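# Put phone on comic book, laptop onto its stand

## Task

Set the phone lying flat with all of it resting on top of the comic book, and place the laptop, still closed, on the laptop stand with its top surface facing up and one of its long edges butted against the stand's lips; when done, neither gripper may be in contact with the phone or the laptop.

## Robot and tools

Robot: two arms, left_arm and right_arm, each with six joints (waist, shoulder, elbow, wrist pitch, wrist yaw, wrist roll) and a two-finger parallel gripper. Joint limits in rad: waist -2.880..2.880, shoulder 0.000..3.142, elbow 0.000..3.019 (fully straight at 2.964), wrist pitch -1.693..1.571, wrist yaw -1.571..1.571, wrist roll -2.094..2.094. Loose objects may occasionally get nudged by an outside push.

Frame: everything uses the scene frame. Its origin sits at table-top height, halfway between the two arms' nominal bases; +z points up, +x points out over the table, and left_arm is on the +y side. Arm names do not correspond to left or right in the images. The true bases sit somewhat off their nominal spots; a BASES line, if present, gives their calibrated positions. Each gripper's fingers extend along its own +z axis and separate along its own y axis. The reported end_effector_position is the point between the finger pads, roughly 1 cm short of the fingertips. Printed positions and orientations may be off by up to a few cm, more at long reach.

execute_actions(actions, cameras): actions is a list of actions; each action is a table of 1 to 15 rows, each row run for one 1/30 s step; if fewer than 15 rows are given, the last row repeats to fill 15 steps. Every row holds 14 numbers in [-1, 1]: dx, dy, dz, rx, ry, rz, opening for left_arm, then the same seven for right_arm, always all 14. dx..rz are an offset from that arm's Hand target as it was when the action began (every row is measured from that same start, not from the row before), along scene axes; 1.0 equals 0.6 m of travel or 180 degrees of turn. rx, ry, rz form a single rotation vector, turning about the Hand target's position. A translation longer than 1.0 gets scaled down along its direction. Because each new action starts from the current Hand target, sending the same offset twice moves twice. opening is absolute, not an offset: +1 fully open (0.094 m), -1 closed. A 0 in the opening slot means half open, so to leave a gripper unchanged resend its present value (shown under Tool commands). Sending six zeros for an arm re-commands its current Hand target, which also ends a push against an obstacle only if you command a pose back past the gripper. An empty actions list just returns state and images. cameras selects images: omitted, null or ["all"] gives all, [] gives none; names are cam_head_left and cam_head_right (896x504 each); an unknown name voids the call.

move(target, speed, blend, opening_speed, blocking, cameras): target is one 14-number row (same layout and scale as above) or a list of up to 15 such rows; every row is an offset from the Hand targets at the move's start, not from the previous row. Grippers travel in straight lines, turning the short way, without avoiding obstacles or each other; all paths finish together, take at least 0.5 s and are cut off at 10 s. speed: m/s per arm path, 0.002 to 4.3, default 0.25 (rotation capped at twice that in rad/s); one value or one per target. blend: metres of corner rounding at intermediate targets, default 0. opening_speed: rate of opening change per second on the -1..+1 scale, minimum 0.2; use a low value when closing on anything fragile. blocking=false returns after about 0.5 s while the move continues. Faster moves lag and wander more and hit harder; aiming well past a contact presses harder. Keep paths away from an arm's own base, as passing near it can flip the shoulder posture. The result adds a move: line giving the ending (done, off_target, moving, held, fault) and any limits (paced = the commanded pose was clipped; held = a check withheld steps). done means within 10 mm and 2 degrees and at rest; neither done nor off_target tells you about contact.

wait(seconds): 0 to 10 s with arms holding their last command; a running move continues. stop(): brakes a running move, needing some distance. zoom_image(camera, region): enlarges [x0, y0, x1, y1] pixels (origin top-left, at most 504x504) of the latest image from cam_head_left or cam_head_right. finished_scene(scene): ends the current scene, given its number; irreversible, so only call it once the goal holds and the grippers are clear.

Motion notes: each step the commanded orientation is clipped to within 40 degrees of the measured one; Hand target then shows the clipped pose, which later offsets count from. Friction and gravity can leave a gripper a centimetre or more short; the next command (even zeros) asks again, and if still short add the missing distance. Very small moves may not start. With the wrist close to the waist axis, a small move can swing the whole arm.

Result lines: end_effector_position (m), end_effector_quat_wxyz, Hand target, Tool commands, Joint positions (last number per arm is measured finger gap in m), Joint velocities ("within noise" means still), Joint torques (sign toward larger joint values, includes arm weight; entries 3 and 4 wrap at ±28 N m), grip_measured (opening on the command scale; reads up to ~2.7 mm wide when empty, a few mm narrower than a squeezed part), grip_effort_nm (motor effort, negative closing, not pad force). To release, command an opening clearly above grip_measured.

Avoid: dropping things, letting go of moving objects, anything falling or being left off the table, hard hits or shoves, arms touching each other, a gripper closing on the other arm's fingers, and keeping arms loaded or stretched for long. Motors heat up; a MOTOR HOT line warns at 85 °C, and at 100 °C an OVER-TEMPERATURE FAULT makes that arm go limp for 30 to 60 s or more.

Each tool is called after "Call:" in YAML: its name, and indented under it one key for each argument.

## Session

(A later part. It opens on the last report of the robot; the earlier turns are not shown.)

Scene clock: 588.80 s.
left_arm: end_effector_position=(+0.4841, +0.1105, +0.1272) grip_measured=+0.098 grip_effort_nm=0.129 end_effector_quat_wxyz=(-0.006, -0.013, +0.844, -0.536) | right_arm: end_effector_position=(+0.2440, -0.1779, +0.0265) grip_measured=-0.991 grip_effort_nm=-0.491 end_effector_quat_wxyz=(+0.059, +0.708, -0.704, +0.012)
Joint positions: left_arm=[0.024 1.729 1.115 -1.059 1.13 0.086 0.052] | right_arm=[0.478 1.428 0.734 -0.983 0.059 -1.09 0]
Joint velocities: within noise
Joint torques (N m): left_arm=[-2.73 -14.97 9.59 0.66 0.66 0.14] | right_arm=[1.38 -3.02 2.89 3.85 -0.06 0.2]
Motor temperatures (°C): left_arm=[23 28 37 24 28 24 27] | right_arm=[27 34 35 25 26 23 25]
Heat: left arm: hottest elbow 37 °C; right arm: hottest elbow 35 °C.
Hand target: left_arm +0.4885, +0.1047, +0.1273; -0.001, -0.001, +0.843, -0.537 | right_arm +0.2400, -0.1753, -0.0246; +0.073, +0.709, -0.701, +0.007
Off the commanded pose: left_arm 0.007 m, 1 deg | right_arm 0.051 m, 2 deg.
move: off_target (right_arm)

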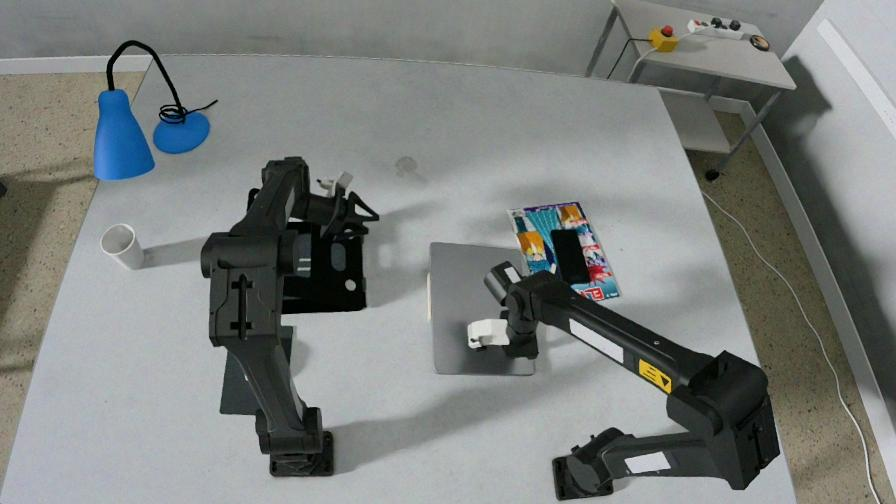

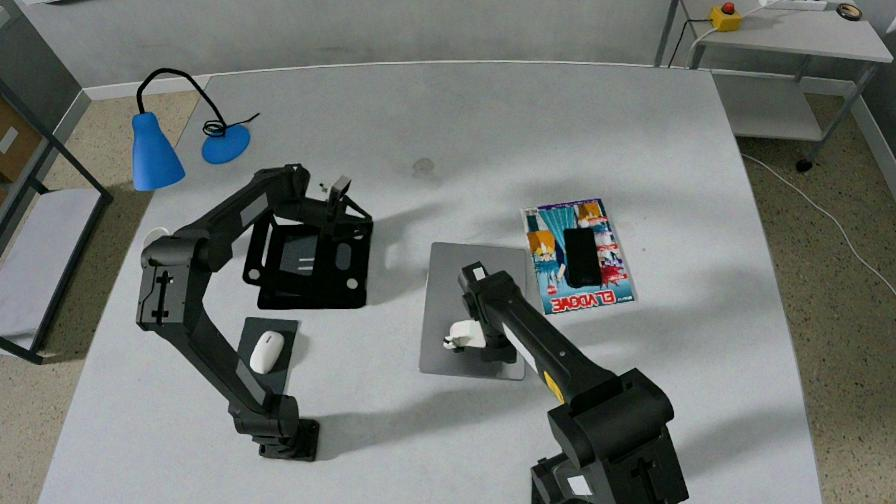

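Call:
zoom_image:
  camera: "cam_head_left"
  region: [415, 260, 445, 330]

Call:
zoom_image:
  camera: "cam_head_right"
  region: [415, 230, 455, 330]

Call:
zoom_image:
  camera: "cam_head_left"
  region: [425, 340, 545, 390]

Scaled by 7.200.

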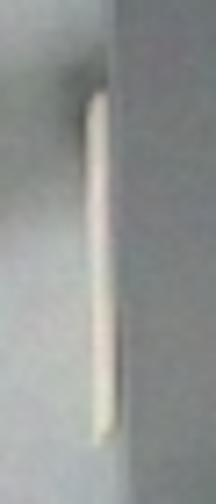

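Scaled by 5.040.

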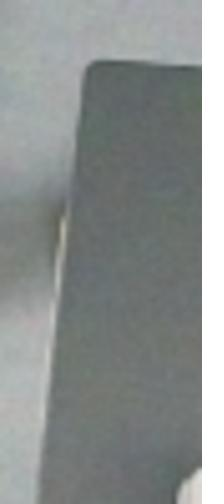

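Scaled by 4.200.

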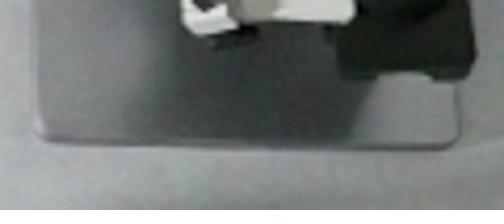

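Call:
move:
  target:
    - [0,0,0,0,0,0,0.1,0,0.0,0.15,0,0,0,-1]
    - [0,-0.06,-0.09,0,0,0,0.1,0.33,0.02,0.15,0,0,0,-1]
    - [0,-0.06,-0.14,0,0,0,0.1,0.33,0.02,0.035,0,0,0,-1]
  speed: 0.15

Call:
zoom_image:
  camera: "cam_head_left"
  region: [350, 200, 560, 390]

Call:
zoom_image:
  camera: "cam_head_right"
  region: [350, 200, 560, 390]

Scene clock: 603.27 s.
left_arm: end_effector_position=(+0.4930, +0.0754, +0.0486) grip_measured=+0.098 grip_effort_nm=0.129 end_effector_quat_wxyz=(+0.006, -0.003, +0.844, -0.536) | right_arm: end_effector_position=(+0.4291, -0.1615, +0.0334) grip_measured=-0.991 grip_effort_nm=-0.476 end_effector_quat_wxyz=(+0.069, +0.711, -0.699, +0.010)
Joint positions: left_arm=[-0.053 1.857 1.036 -0.668 1.131 -0.083 0.052] | right_arm=[0.336 1.831 1.275 -1.129 0.079 -1.242 0]
Joint velocities: within noise
Joint torques (N m): left_arm=[-2.67 -16.15 6.71 0.94 0.62 -0.01] | right_arm=[-0.26 -13.51 6.35 2.11 -0.03 0.11]
Motor temperatures (°C): left_arm=[23 29 37 24 28 24 26] | right_arm=[27 34 35 25 26 23 25]
Heat: left arm: hottest elbow 37 °C; right arm: hottest elbow 35 °C.
Hand target: left_arm +0.4887, +0.0688, +0.0434; -0.001, -0.001, +0.843, -0.537 | right_arm +0.4380, -0.1634, -0.0035; +0.073, +0.709, -0.701, +0.007
Off the commanded pose: left_arm 0.010 m, 1 deg | right_arm 0.038 m, 1 deg.
move: off_target (right_arm)

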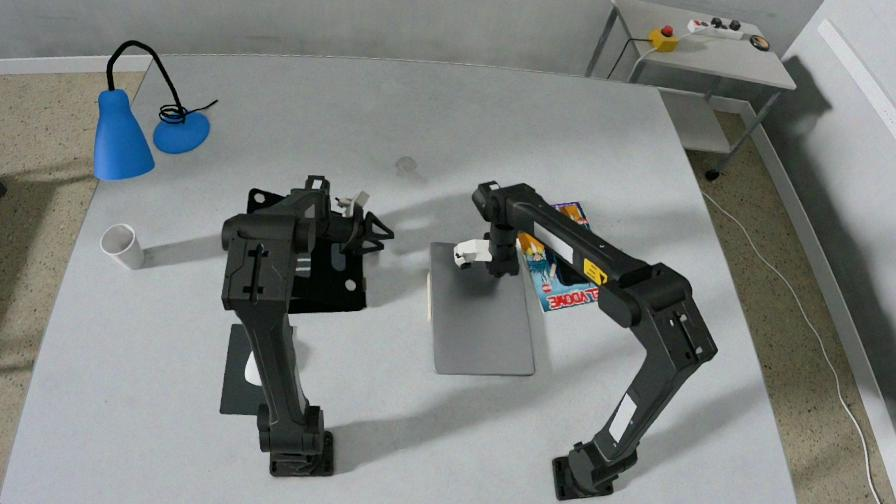

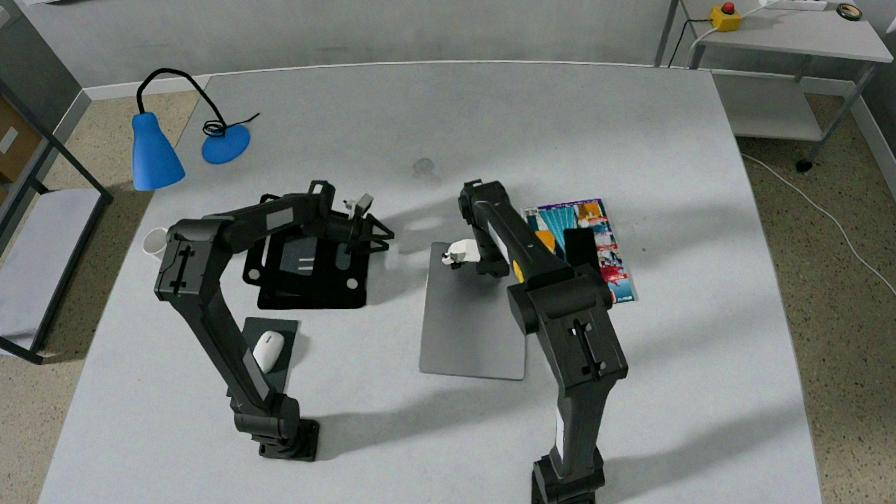

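Scaled by 2.400.

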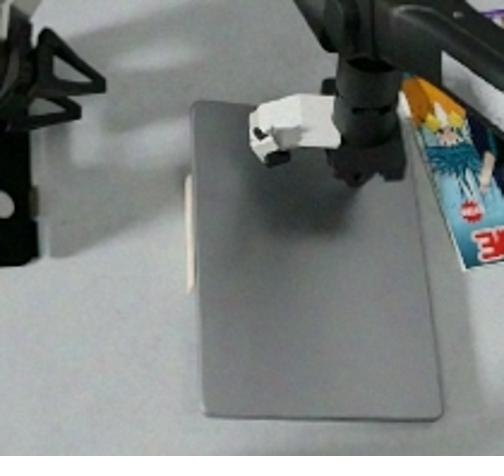

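Scaled by 2.400.

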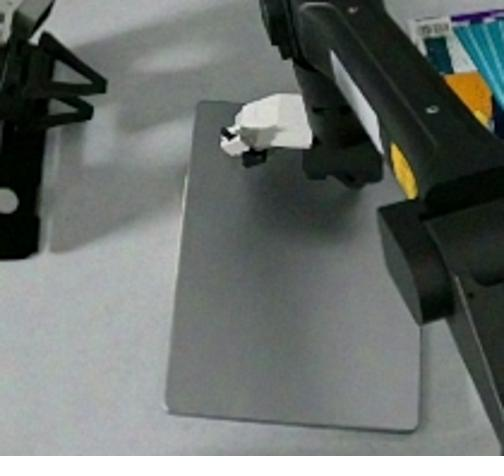

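Call:
move:
  target:
    - [-0.035,-0.02,-0.02,0,0,0,0.1,0,0.0,0,0,0,0,-1]
    - [-0.035,-0.15,-0.022,0,0,0,0.1,0,0.0,0,0,0,0,-1]
  speed: 0.1

Call:
zoom_image:
  camera: "cam_head_left"
  region: [350, 200, 560, 390]

Call:
zoom_image:
  camera: "cam_head_right"
  region: [350, 200, 560, 390]

Scene clock: 609.27 s.
left_arm: end_effector_position=(+0.4722, -0.0175, +0.0345) grip_measured=+0.098 grip_effort_nm=0.125 end_effector_quat_wxyz=(+0.002, -0.002, +0.843, -0.538) | right_arm: end_effector_position=(+0.4291, -0.1615, +0.0334) grip_measured=-0.991 grip_effort_nm=-0.471 end_effector_quat_wxyz=(+0.069, +0.712, -0.699, +0.010)
Joint positions: left_arm=[-0.26 1.841 0.92 -0.18 1.079 -0.52 0.052] | right_arm=[0.336 1.831 1.275 -1.129 0.079 -1.242 0]
Joint velocities: within noise
Joint torques (N m): left_arm=[-2.61 -16.44 6.3 1.52 0.37 0.03] | right_arm=[-0.21 -13.33 6.38 2.1 -0.03 0.11]
Motor temperatures (°C): left_arm=[23 29 36 24 28 24 26] | right_arm=[27 34 35 25 26 23 25]
Heat: left arm: hottest elbow 36 °C; right arm: hottest elbow 35 °C.
Hand target: left_arm +0.4676, -0.0212, +0.0302; -0.001, -0.001, +0.843, -0.537 | right_arm +0.4380, -0.1634, -0.0035; +0.073, +0.709, -0.701, +0.007
Off the commanded pose: left_arm 0.007 m, 0 deg | right_arm 0.038 m, 1 deg.
move: off_target (right_arm)

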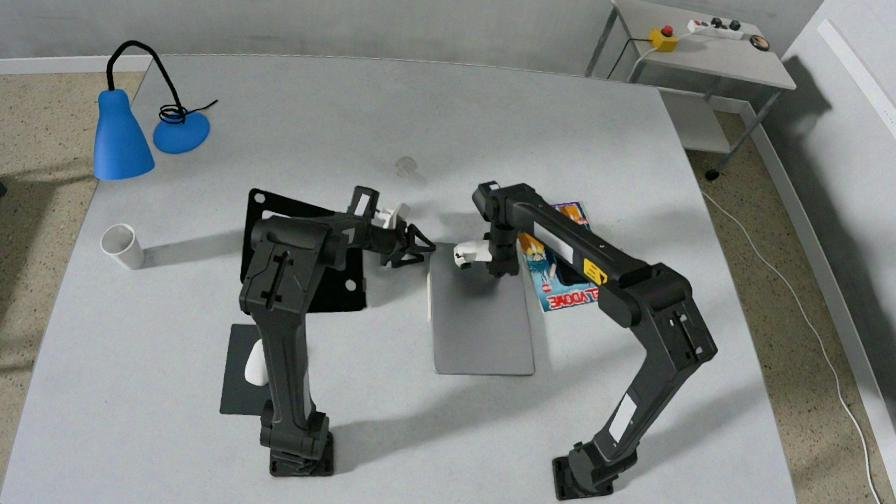

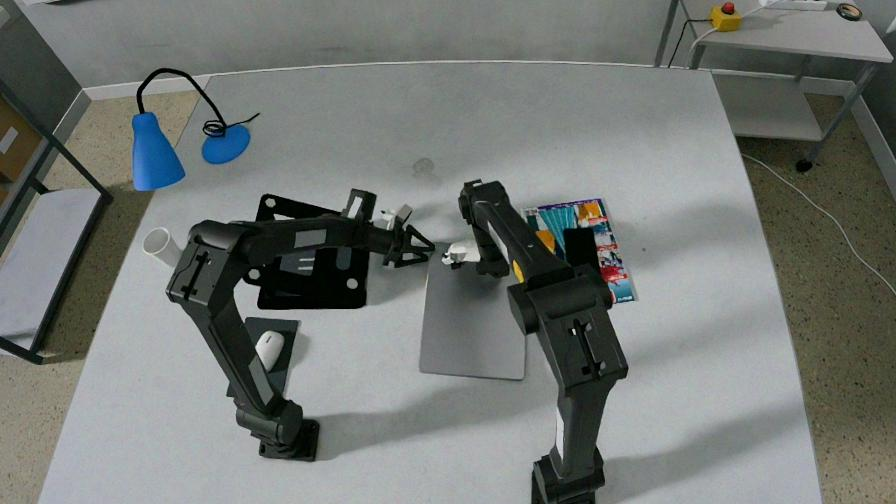

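Scaled by 2.400.

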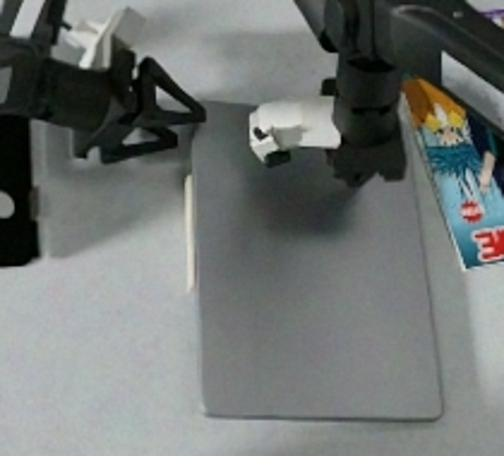

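Scaled by 2.400.

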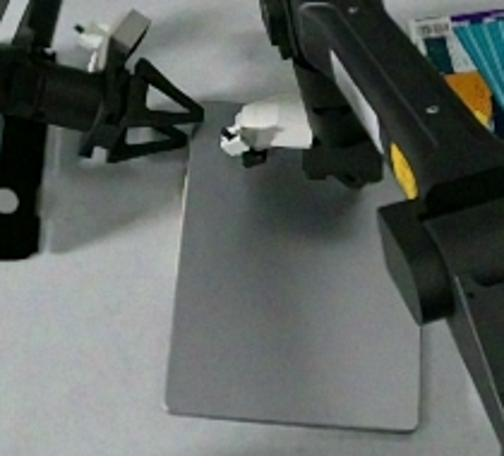

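Call:
move:
  target: [0,-0.08,-0.006,0,0,0,0.1,0,0.0,0,0,0,0,-1]
  speed: 0.06

Call:
zoom_image:
  camera: "cam_head_left"
  region: [380, 200, 500, 310]

Call:
zoom_image:
  camera: "cam_head_right"
  region: [380, 200, 500, 310]

Scene clock: 614.83 s.
left_arm: end_effector_position=(+0.4702, -0.0629, +0.0335) grip_measured=+0.098 grip_effort_nm=0.129 end_effector_quat_wxyz=(+0.003, -0.003, +0.843, -0.539) | right_arm: end_effector_position=(+0.4291, -0.1615, +0.0334) grip_measured=-0.991 grip_effort_nm=-0.476 end_effector_quat_wxyz=(+0.069, +0.712, -0.699, +0.010)
Joint positions: left_arm=[-0.357 1.859 0.92 -0.012 1.029 -0.693 0.052] | right_arm=[0.336 1.831 1.275 -1.129 0.079 -1.242 0]
Joint velocities: within noise
Joint torques (N m): left_arm=[-2.55 -15.44 7.36 1.59 0.21 -0.02] | right_arm=[-0.21 -13.39 6.39 2.11 -0.03 0.11]
Motor temperatures (°C): left_arm=[23 29 36 24 28 24 26] | right_arm=[27 34 34 25 26 23 25]
Heat: left arm: hottest elbow 36 °C; right arm: hottest shoulder 34 °C.
Hand target: left_arm +0.4676, -0.0691, +0.0266; -0.001, -0.001, +0.843, -0.537 | right_arm +0.4380, -0.1634, -0.0035; +0.073, +0.709, -0.701, +0.007
Off the commanded pose: left_arm 0.010 m, 1 deg | right_arm 0.038 m, 1 deg.
move: off_target (right_arm)

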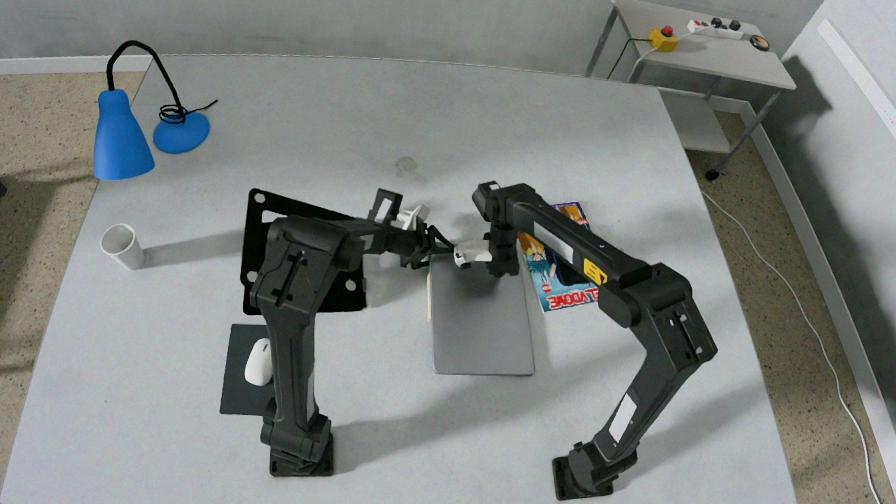

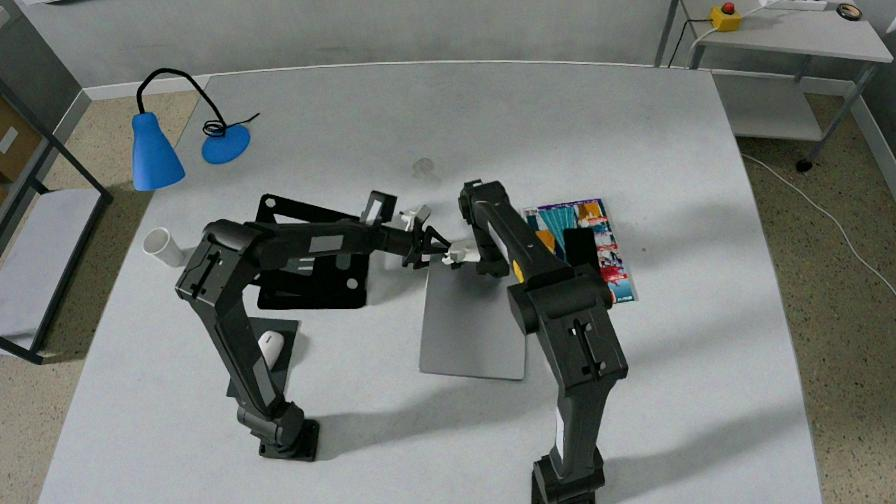

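Scaled by 4.200.

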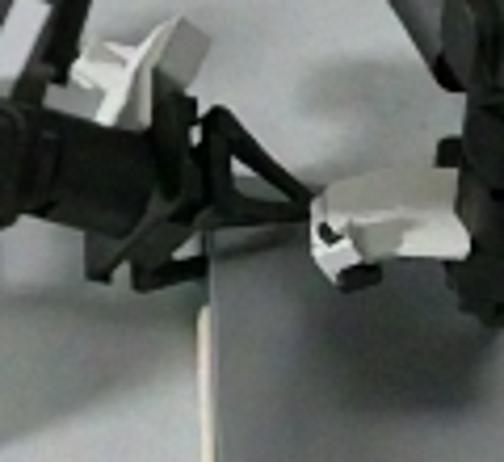

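Scaled by 4.200.

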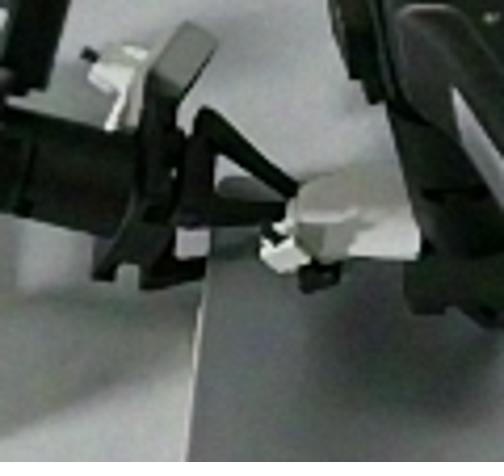

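Call:
move:
  target:
    - [0,0,0,0,0,0,0.1,0,0.0,0.08,0,0,0,-1]
    - [0,0,0,0,0,0,0.1,-0.05,-0.25,0.2,0,0,0,-1]
  speed: 0.15

Call:
zoom_image:
  camera: "cam_head_left"
  region: [380, 200, 500, 310]

Call:
zoom_image:
  camera: "cam_head_right"
  region: [380, 200, 500, 310]

Scene clock: 620.00 s.
left_arm: end_effector_position=(+0.4703, -0.0629, +0.0335) grip_measured=+0.098 grip_effort_nm=0.125 end_effector_quat_wxyz=(+0.003, -0.003, +0.843, -0.539) | right_arm: end_effector_position=(+0.4148, -0.3097, +0.1145) grip_measured=-0.991 grip_effort_nm=-0.466 end_effector_quat_wxyz=(+0.070, +0.709, -0.701, +0.010)
Joint positions: left_arm=[-0.357 1.859 0.92 -0.011 1.029 -0.694 0.052] | right_arm=[0.037 1.63 1.237 -1.267 0.11 -1.534 0]
Joint velocities: within noise
Joint torques (N m): left_arm=[-2.9 -15.85 7.31 1.81 0.18 0] | right_arm=[-0.09 -18.08 6.52 -0.42 0.06 0.09]
Motor temperatures (°C): left_arm=[23 29 36 24 28 24 26] | right_arm=[27 34 34 25 26 23 25]
Heat: left arm: hottest elbow 36 °C; right arm: hottest shoulder 34 °C.
Hand target: left_arm +0.4676, -0.0691, +0.0266; -0.001, -0.001, +0.843, -0.537 | right_arm +0.4080, -0.3133, +0.1164; +0.073, +0.710, -0.701, +0.007
Off the commanded pose: left_arm 0.010 m, 1 deg | right_arm 0.008 m, 1 deg.
move: done

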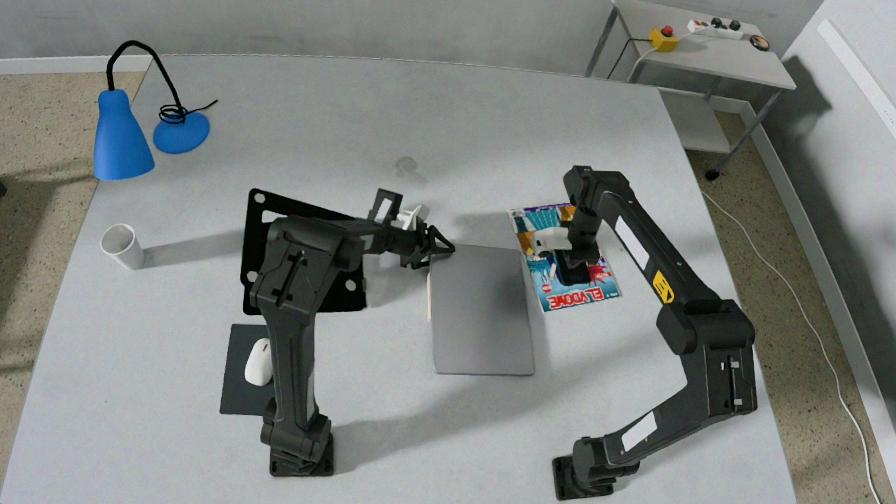

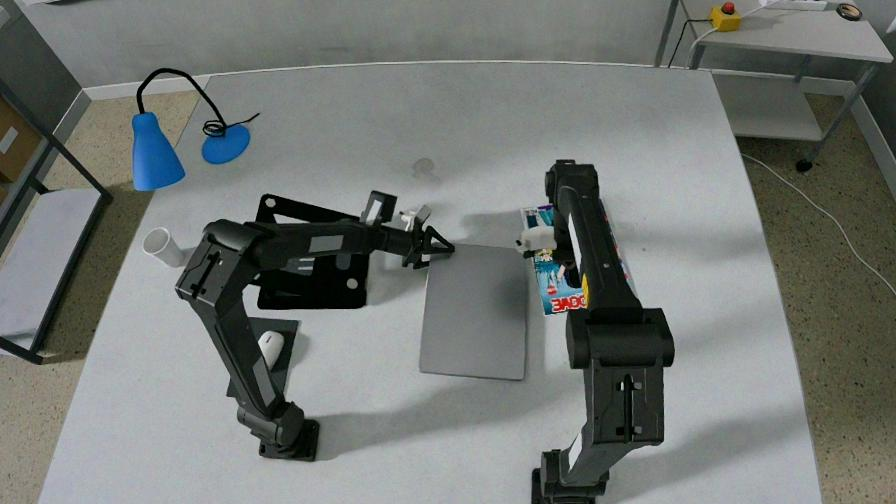

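Scaled by 4.200.

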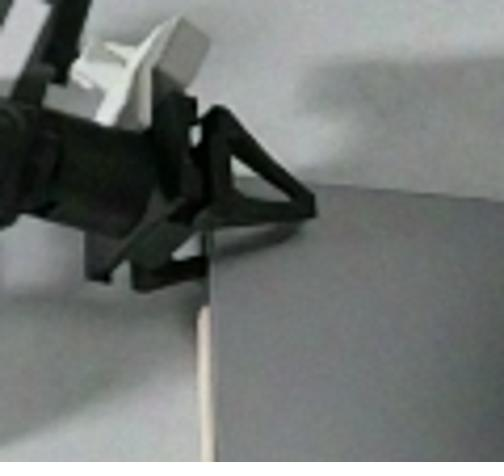

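Scaled by 4.200.

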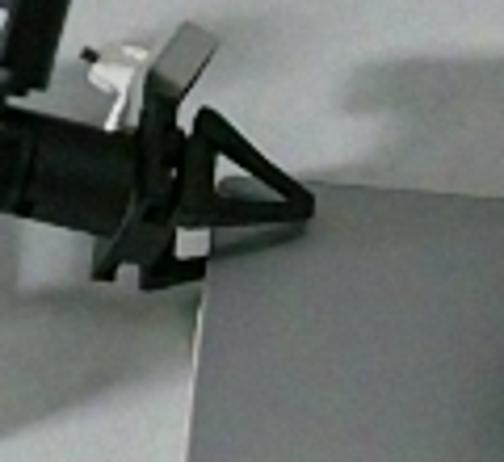

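Call:
move:
  target:
    - [0,0,0,0,0,0,0.1,-0.1,-0.15,0.2,0.1,0.1,-0.16,0.1]
    - [0,0,0,0,0,0,0.1,-0.263,-0.11,0.17,0.283,0.237,-0.473,0.1]
  speed: 0.25

Call:
move:
  target: [0,0,0,0,0,0,-0.78,0,0,0,0,0,0,0.1]
  opening_speed: 0.4

Call:
zoom_image:
  camera: "cam_head_left"
  region: [380, 200, 500, 310]

Scene clock: 633.23 s.
left_arm: end_effector_position=(+0.4703, -0.0629, +0.0335) grip_measured=+0.098 grip_effort_nm=0.125 end_effector_quat_wxyz=(+0.002, -0.004, +0.843, -0.539) | right_arm: end_effector_position=(+0.2571, -0.3796, +0.2162) grip_measured=+0.099 grip_effort_nm=0.061 end_effector_quat_wxyz=(+0.109, +0.056, +0.897, +0.425)
Joint positions: left_arm=[-0.357 1.859 0.92 -0.011 1.029 -0.695 0.052] | right_arm=[-0.688 1.298 0.966 -1.672 -0.826 -0.75 0.052]
Joint velocities: within noise
Joint torques (N m): left_arm=[-2.2 -16.21 7.53 1.89 0.25 0.04] | right_arm=[-0.5 -11.28 6.28 -0.81 -0.49 0.16]
Motor temperatures (°C): left_arm=[23 29 35 24 28 24 26] | right_arm=[27 34 35 25 26 23 25]
Heat: left arm: hottest elbow 35 °C; right arm: hottest elbow 35 °C.
Hand target: left_arm +0.4676, -0.0691, +0.0266; -0.001, -0.001, +0.843, -0.537 | right_arm +0.2502, -0.3794, +0.2184; -0.001, +0.000, +0.844, +0.537
Off the commanded pose: left_arm 0.010 m, 1 deg | right_arm 0.007 m, 20 deg.
joint sent to its limit (right arm) — joint 4 (wrist pitch), lower limit. The joint targets are off in orientation, not in position.
move: off_target (right_arm)

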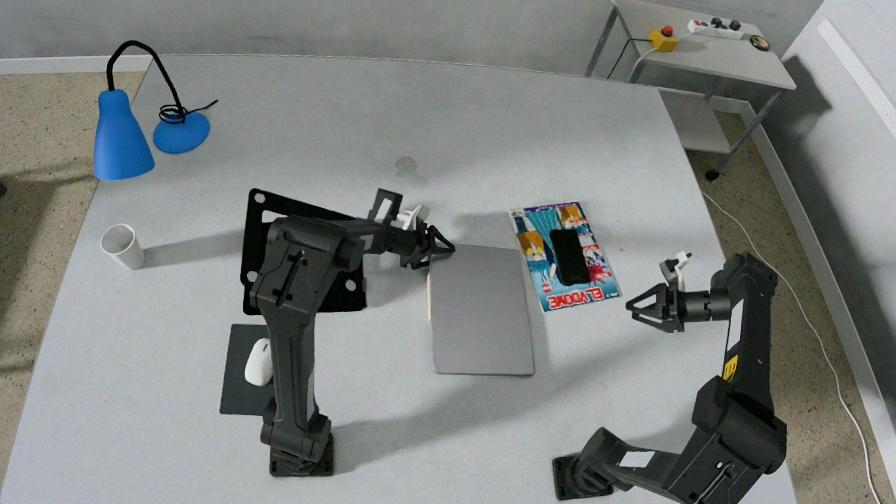

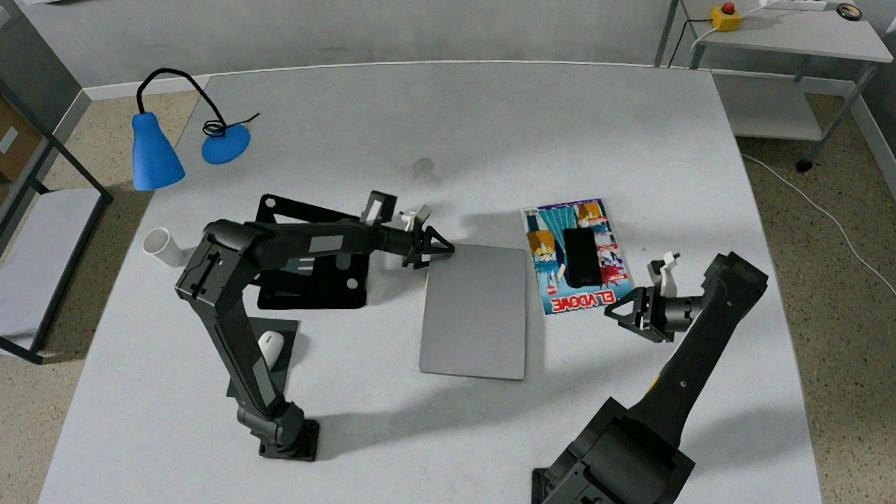

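Scene clock: 635.63 s.
left_arm: end_effector_position=(+0.4705, -0.0636, +0.0312) grip_measured=-0.444 grip_effort_nm=-1.004 end_effector_quat_wxyz=(+0.004, +0.001, +0.841, -0.541) | right_arm: end_effector_position=(+0.2572, -0.3795, +0.2164) grip_measured=+0.099 grip_effort_nm=0.066 end_effector_quat_wxyz=(+0.109, +0.057, +0.897, +0.425)
Joint positions: left_arm=[-0.357 1.868 0.92 0.003 1.035 -0.689 0.026] | right_arm=[-0.688 1.298 0.966 -1.672 -0.827 -0.749 0.052]
Joint velocities: within noise
Joint torques (N m): left_arm=[-2.55 -15.56 7.3 1.24 -0.05 -0.09] | right_arm=[-0.38 -11.28 6.28 -0.83 -0.46 0.17]
Motor temperatures (°C): left_arm=[23 29 35 24 28 24 27] | right_arm=[27 34 35 25 26 23 25]
Heat: left arm: hottest elbow 35 °C; right arm: hottest elbow 35 °C.
Hand target: left_arm +0.4677, -0.0691, +0.0266; -0.001, -0.001, +0.843, -0.537 | right_arm +0.2502, -0.3793, +0.2184; -0.001, +0.000, +0.844, +0.537
Off the commanded pose: left_arm 0.008 m, 1 deg | right_arm 0.007 m, 20 deg.
joint sent to its limit (right arm) — joint 4 (wrist pitch), lower limit. The joint targets are off in orientation, not in position.
move: off_target (right_arm)

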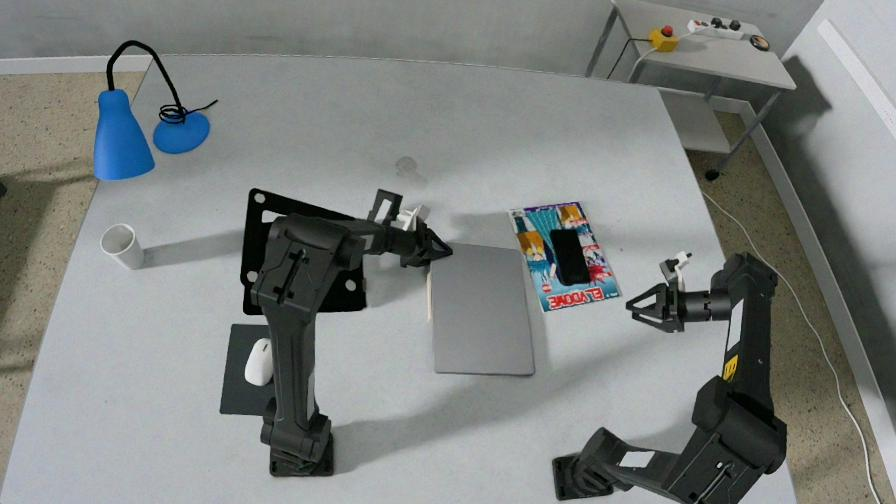

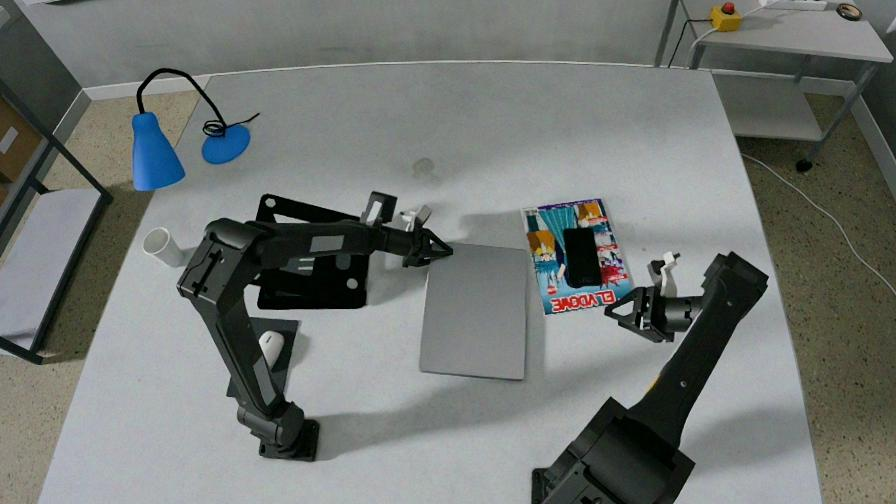

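Scaled by 4.200.

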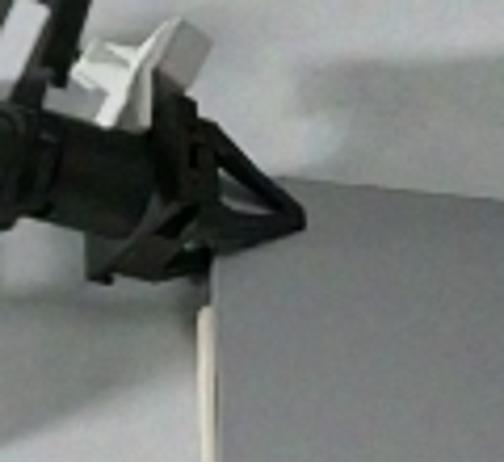

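Call:
move:
  target:
    - [0,0,0,0,0,0,-0.78,-0.02,0.02,-0.2,0,0,0,0.1]
    - [0,0,0,0,0,0,-0.78,-0.02,0.04,-0.285,0,0,0,0.1]
  speed: 0.15

Call:
zoom_image:
  camera: "cam_head_left"
  region: [470, 270, 650, 410]

Call:
zoom_image:
  camera: "cam_head_right"
  region: [470, 270, 650, 410]

Scene clock: 642.87 s.
left_arm: end_effector_position=(+0.4705, -0.0637, +0.0315) grip_measured=-0.449 grip_effort_nm=-1.009 end_effector_quat_wxyz=(+0.004, +0.002, +0.840, -0.542) | right_arm: end_effector_position=(+0.2399, -0.3611, +0.0538) grip_measured=+0.099 grip_effort_nm=0.061 end_effector_quat_wxyz=(+0.008, +0.000, +0.847, +0.532)
Joint positions: left_arm=[-0.357 1.868 0.92 0.005 1.037 -0.69 0.026] | right_arm=[-0.664 1.794 0.846 -1.516 -0.805 -1.061 0.052]
Joint velocities: within noise
Joint torques (N m): left_arm=[-2.32 -15.85 7.15 1.14 -0.08 -0.06] | right_arm=[1.38 -11.63 3.1 -0.65 -0.34 0.11]
Motor temperatures (°C): left_arm=[23 29 35 24 28 24 27] | right_arm=[27 34 35 25 26 23 25]
Heat: left arm: hottest elbow 35 °C; right arm: hottest elbow 35 °C.
Hand target: left_arm +0.4677, -0.0691, +0.0266; -0.001, -0.001, +0.843, -0.537 | right_arm +0.2382, -0.3554, +0.0473; -0.001, +0.000, +0.844, +0.537
Off the commanded pose: left_arm 0.008 m, 1 deg | right_arm 0.009 m, 1 deg.
move: done

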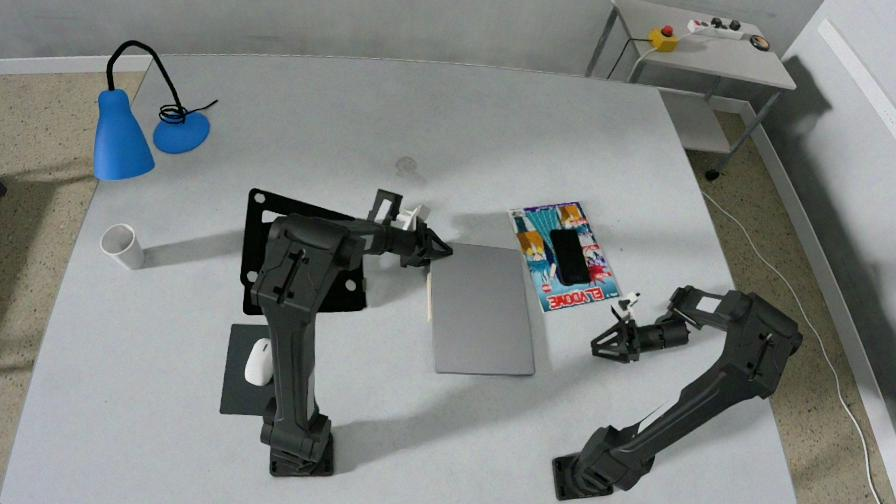

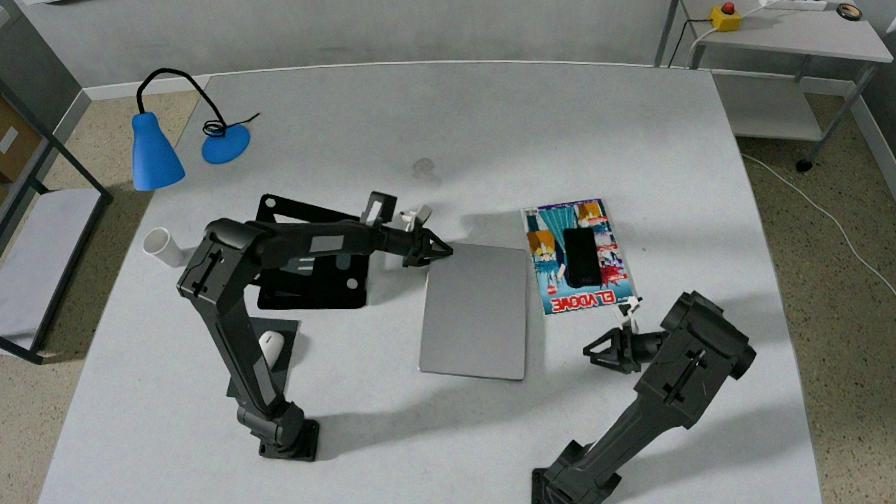

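Scaled by 2.800.

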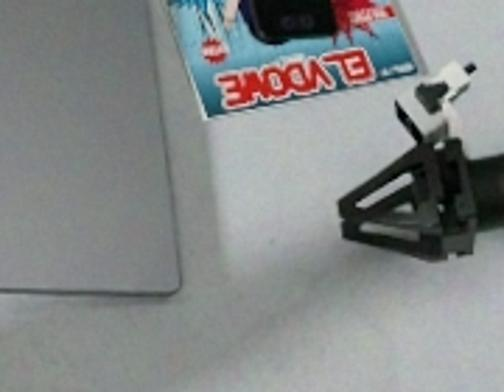

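Scaled by 2.800.

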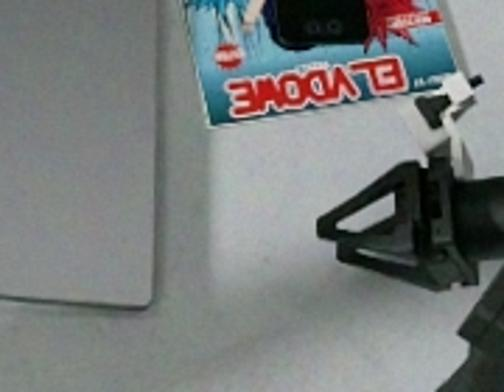

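Call:
move:
  target:
    - [0,0,0,0,0,0,-0.78,-0.03,0.05,-0.033,0,0,0,0.1]
    - [0,0,0,0,0,0,-0.78,-0.03,0.19,-0.033,0,0,0,0.1]
  speed: 0.12

Call:
zoom_image:
  camera: "cam_head_left"
  region: [470, 270, 650, 410]

Call:
zoom_image:
  camera: "cam_head_right"
  region: [470, 270, 650, 410]

Scene clock: 649.30 s.
left_arm: end_effector_position=(+0.4705, -0.0637, +0.0315) grip_measured=-0.449 grip_effort_nm=-1.009 end_effector_quat_wxyz=(+0.004, +0.002, +0.840, -0.542) | right_arm: end_effector_position=(+0.2242, -0.2459, +0.0302) grip_measured=+0.099 grip_effort_nm=0.061 end_effector_quat_wxyz=(+0.002, +0.007, +0.841, +0.541)
Joint positions: left_arm=[-0.357 1.868 0.92 0.005 1.037 -0.69 0.026] | right_arm=[-0.358 1.686 0.602 -1.118 -1.03 -0.7 0.052]
Joint velocities: within noise
Joint torques (N m): left_arm=[-2.49 -16.67 7.3 1.22 -0.11 -0.11] | right_arm=[1.55 -11.46 2.17 -0.08 -0.21 0.12]
Motor temperatures (°C): left_arm=[23 29 35 24 28 24 27] | right_arm=[27 34 34 25 26 23 25]
Heat: left arm: hottest elbow 35 °C; right arm: hottest shoulder 34 °C.
Hand target: left_arm +0.4677, -0.0691, +0.0266; -0.001, -0.001, +0.843, -0.537 | right_arm +0.2201, -0.2413, +0.0275; -0.001, +0.000, +0.844, +0.537
Off the commanded pose: left_arm 0.008 m, 1 deg | right_arm 0.007 m, 1 deg.
move: done

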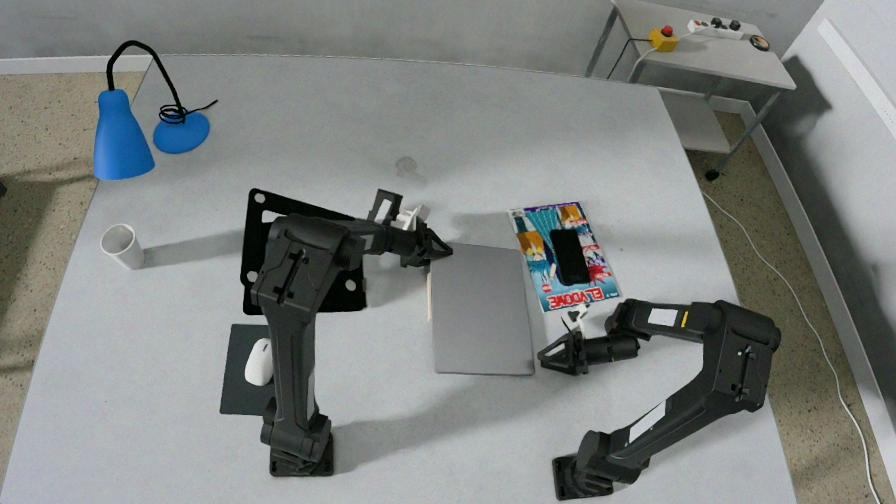

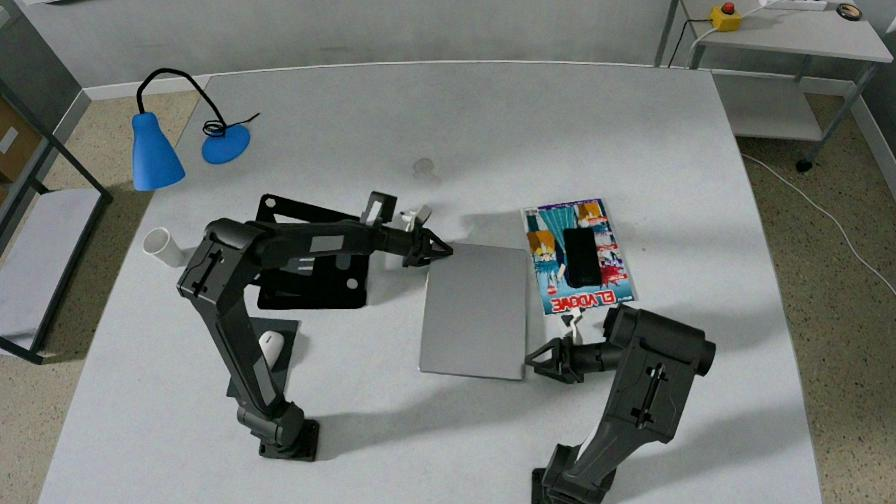

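Scaled by 2.800.

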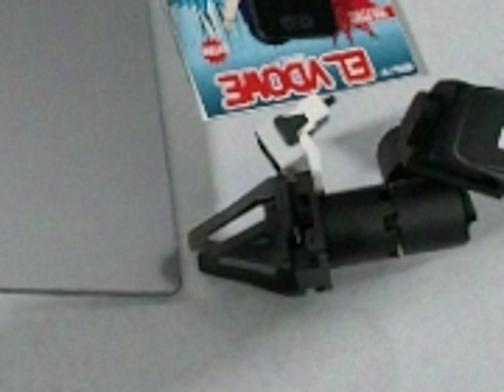

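Scaled by 2.800.

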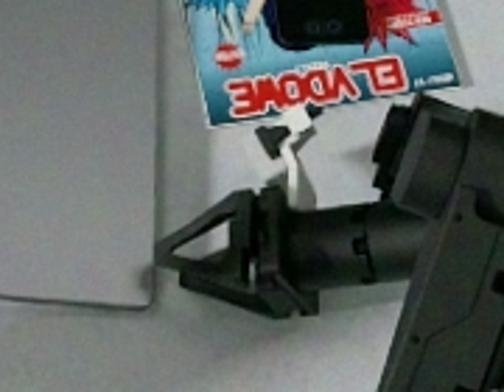

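Call:
move:
  target: [0,0,0,0,0,0,-0.78,0.015,0.1,0.0,0,0,0,0.1]
  speed: 0.06

Call:
zoom_image:
  camera: "cam_head_left"
  region: [470, 270, 650, 410]

Call:
zoom_image:
  camera: "cam_head_right"
  region: [470, 270, 650, 410]

Scene clock: 654.53 s.
left_arm: end_effector_position=(+0.4785, -0.0545, +0.0340) grip_measured=-0.473 grip_effort_nm=-1.009 end_effector_quat_wxyz=(+0.022, +0.008, +0.837, -0.547) | right_arm: end_effector_position=(+0.2311, -0.1974, +0.0314) grip_measured=+0.099 grip_effort_nm=0.061 end_effector_quat_wxyz=(-0.001, +0.031, +0.845, +0.534)
Joint positions: left_arm=[-0.333 1.868 0.92 0.02 1.045 -0.663 0.025] | right_arm=[-0.171 1.57 0.514 -0.781 -1.108 -0.258 0.052]
Joint velocities: within noise
Joint torques (N m): left_arm=[-4.42 -16.32 7.13 0.55 -0.44 -0.34] | right_arm=[4.37 -8.94 3.43 1.37 -0.95 0.06]
Motor temperatures (°C): left_arm=[23 29 34 24 28 24 27] | right_arm=[27 34 34 25 26 23 25]
Heat: left arm: hottest elbow 34 °C; right arm: hottest shoulder 34 °C.
Hand target: left_arm +0.4676, -0.0692, +0.0266; -0.001, -0.001, +0.843, -0.537 | right_arm +0.2291, -0.1813, +0.0276; -0.001, +0.000, +0.844, +0.537
Off the commanded pose: left_arm 0.020 m, 3 deg | right_arm 0.017 m, 4 deg.
move: off_target (left_arm, right_arm)

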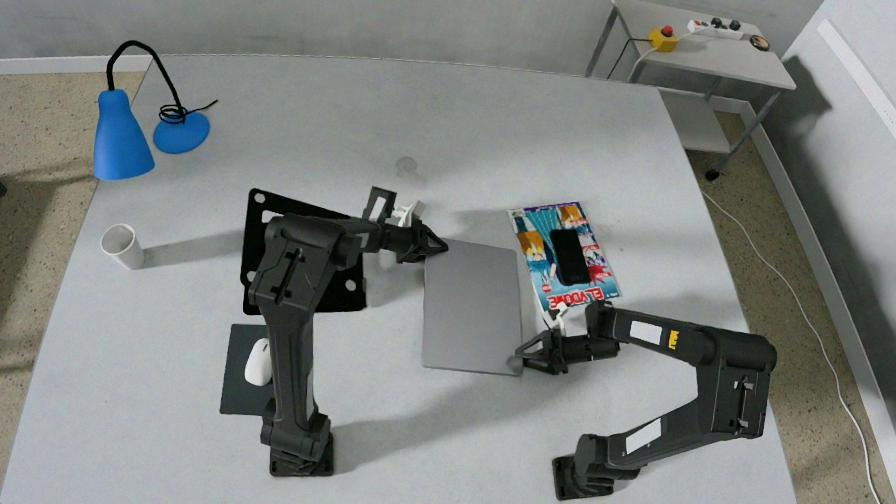

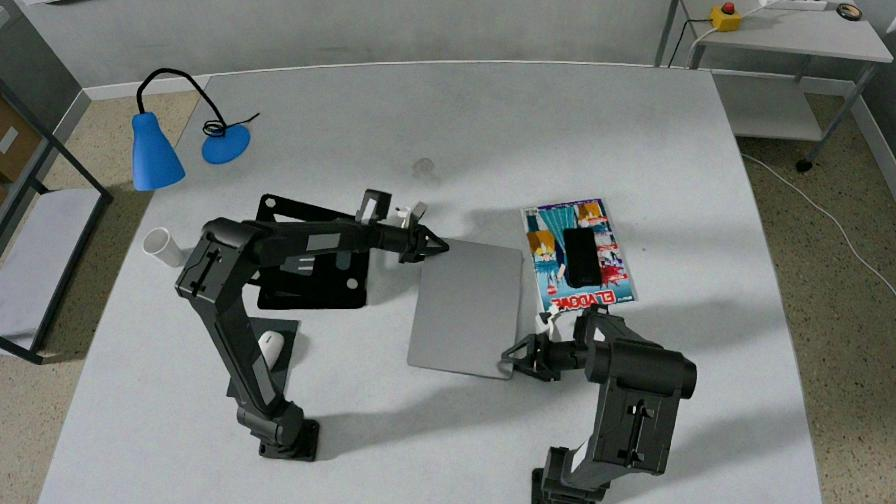

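Scaled by 2.800.

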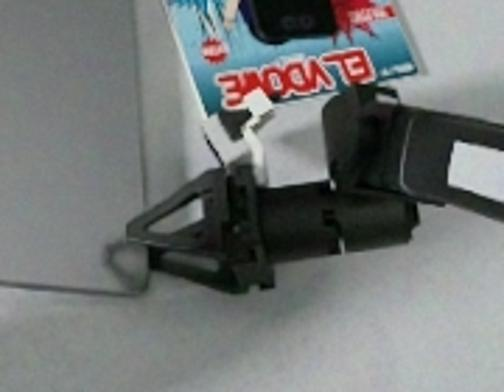

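Scaled by 2.800.

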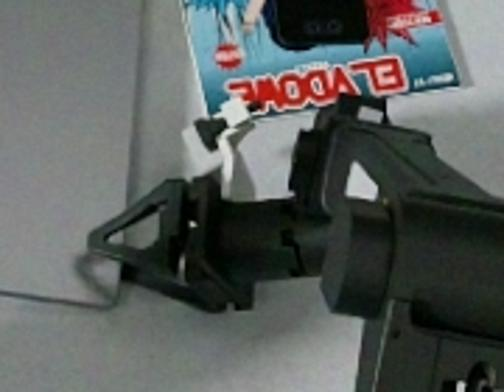

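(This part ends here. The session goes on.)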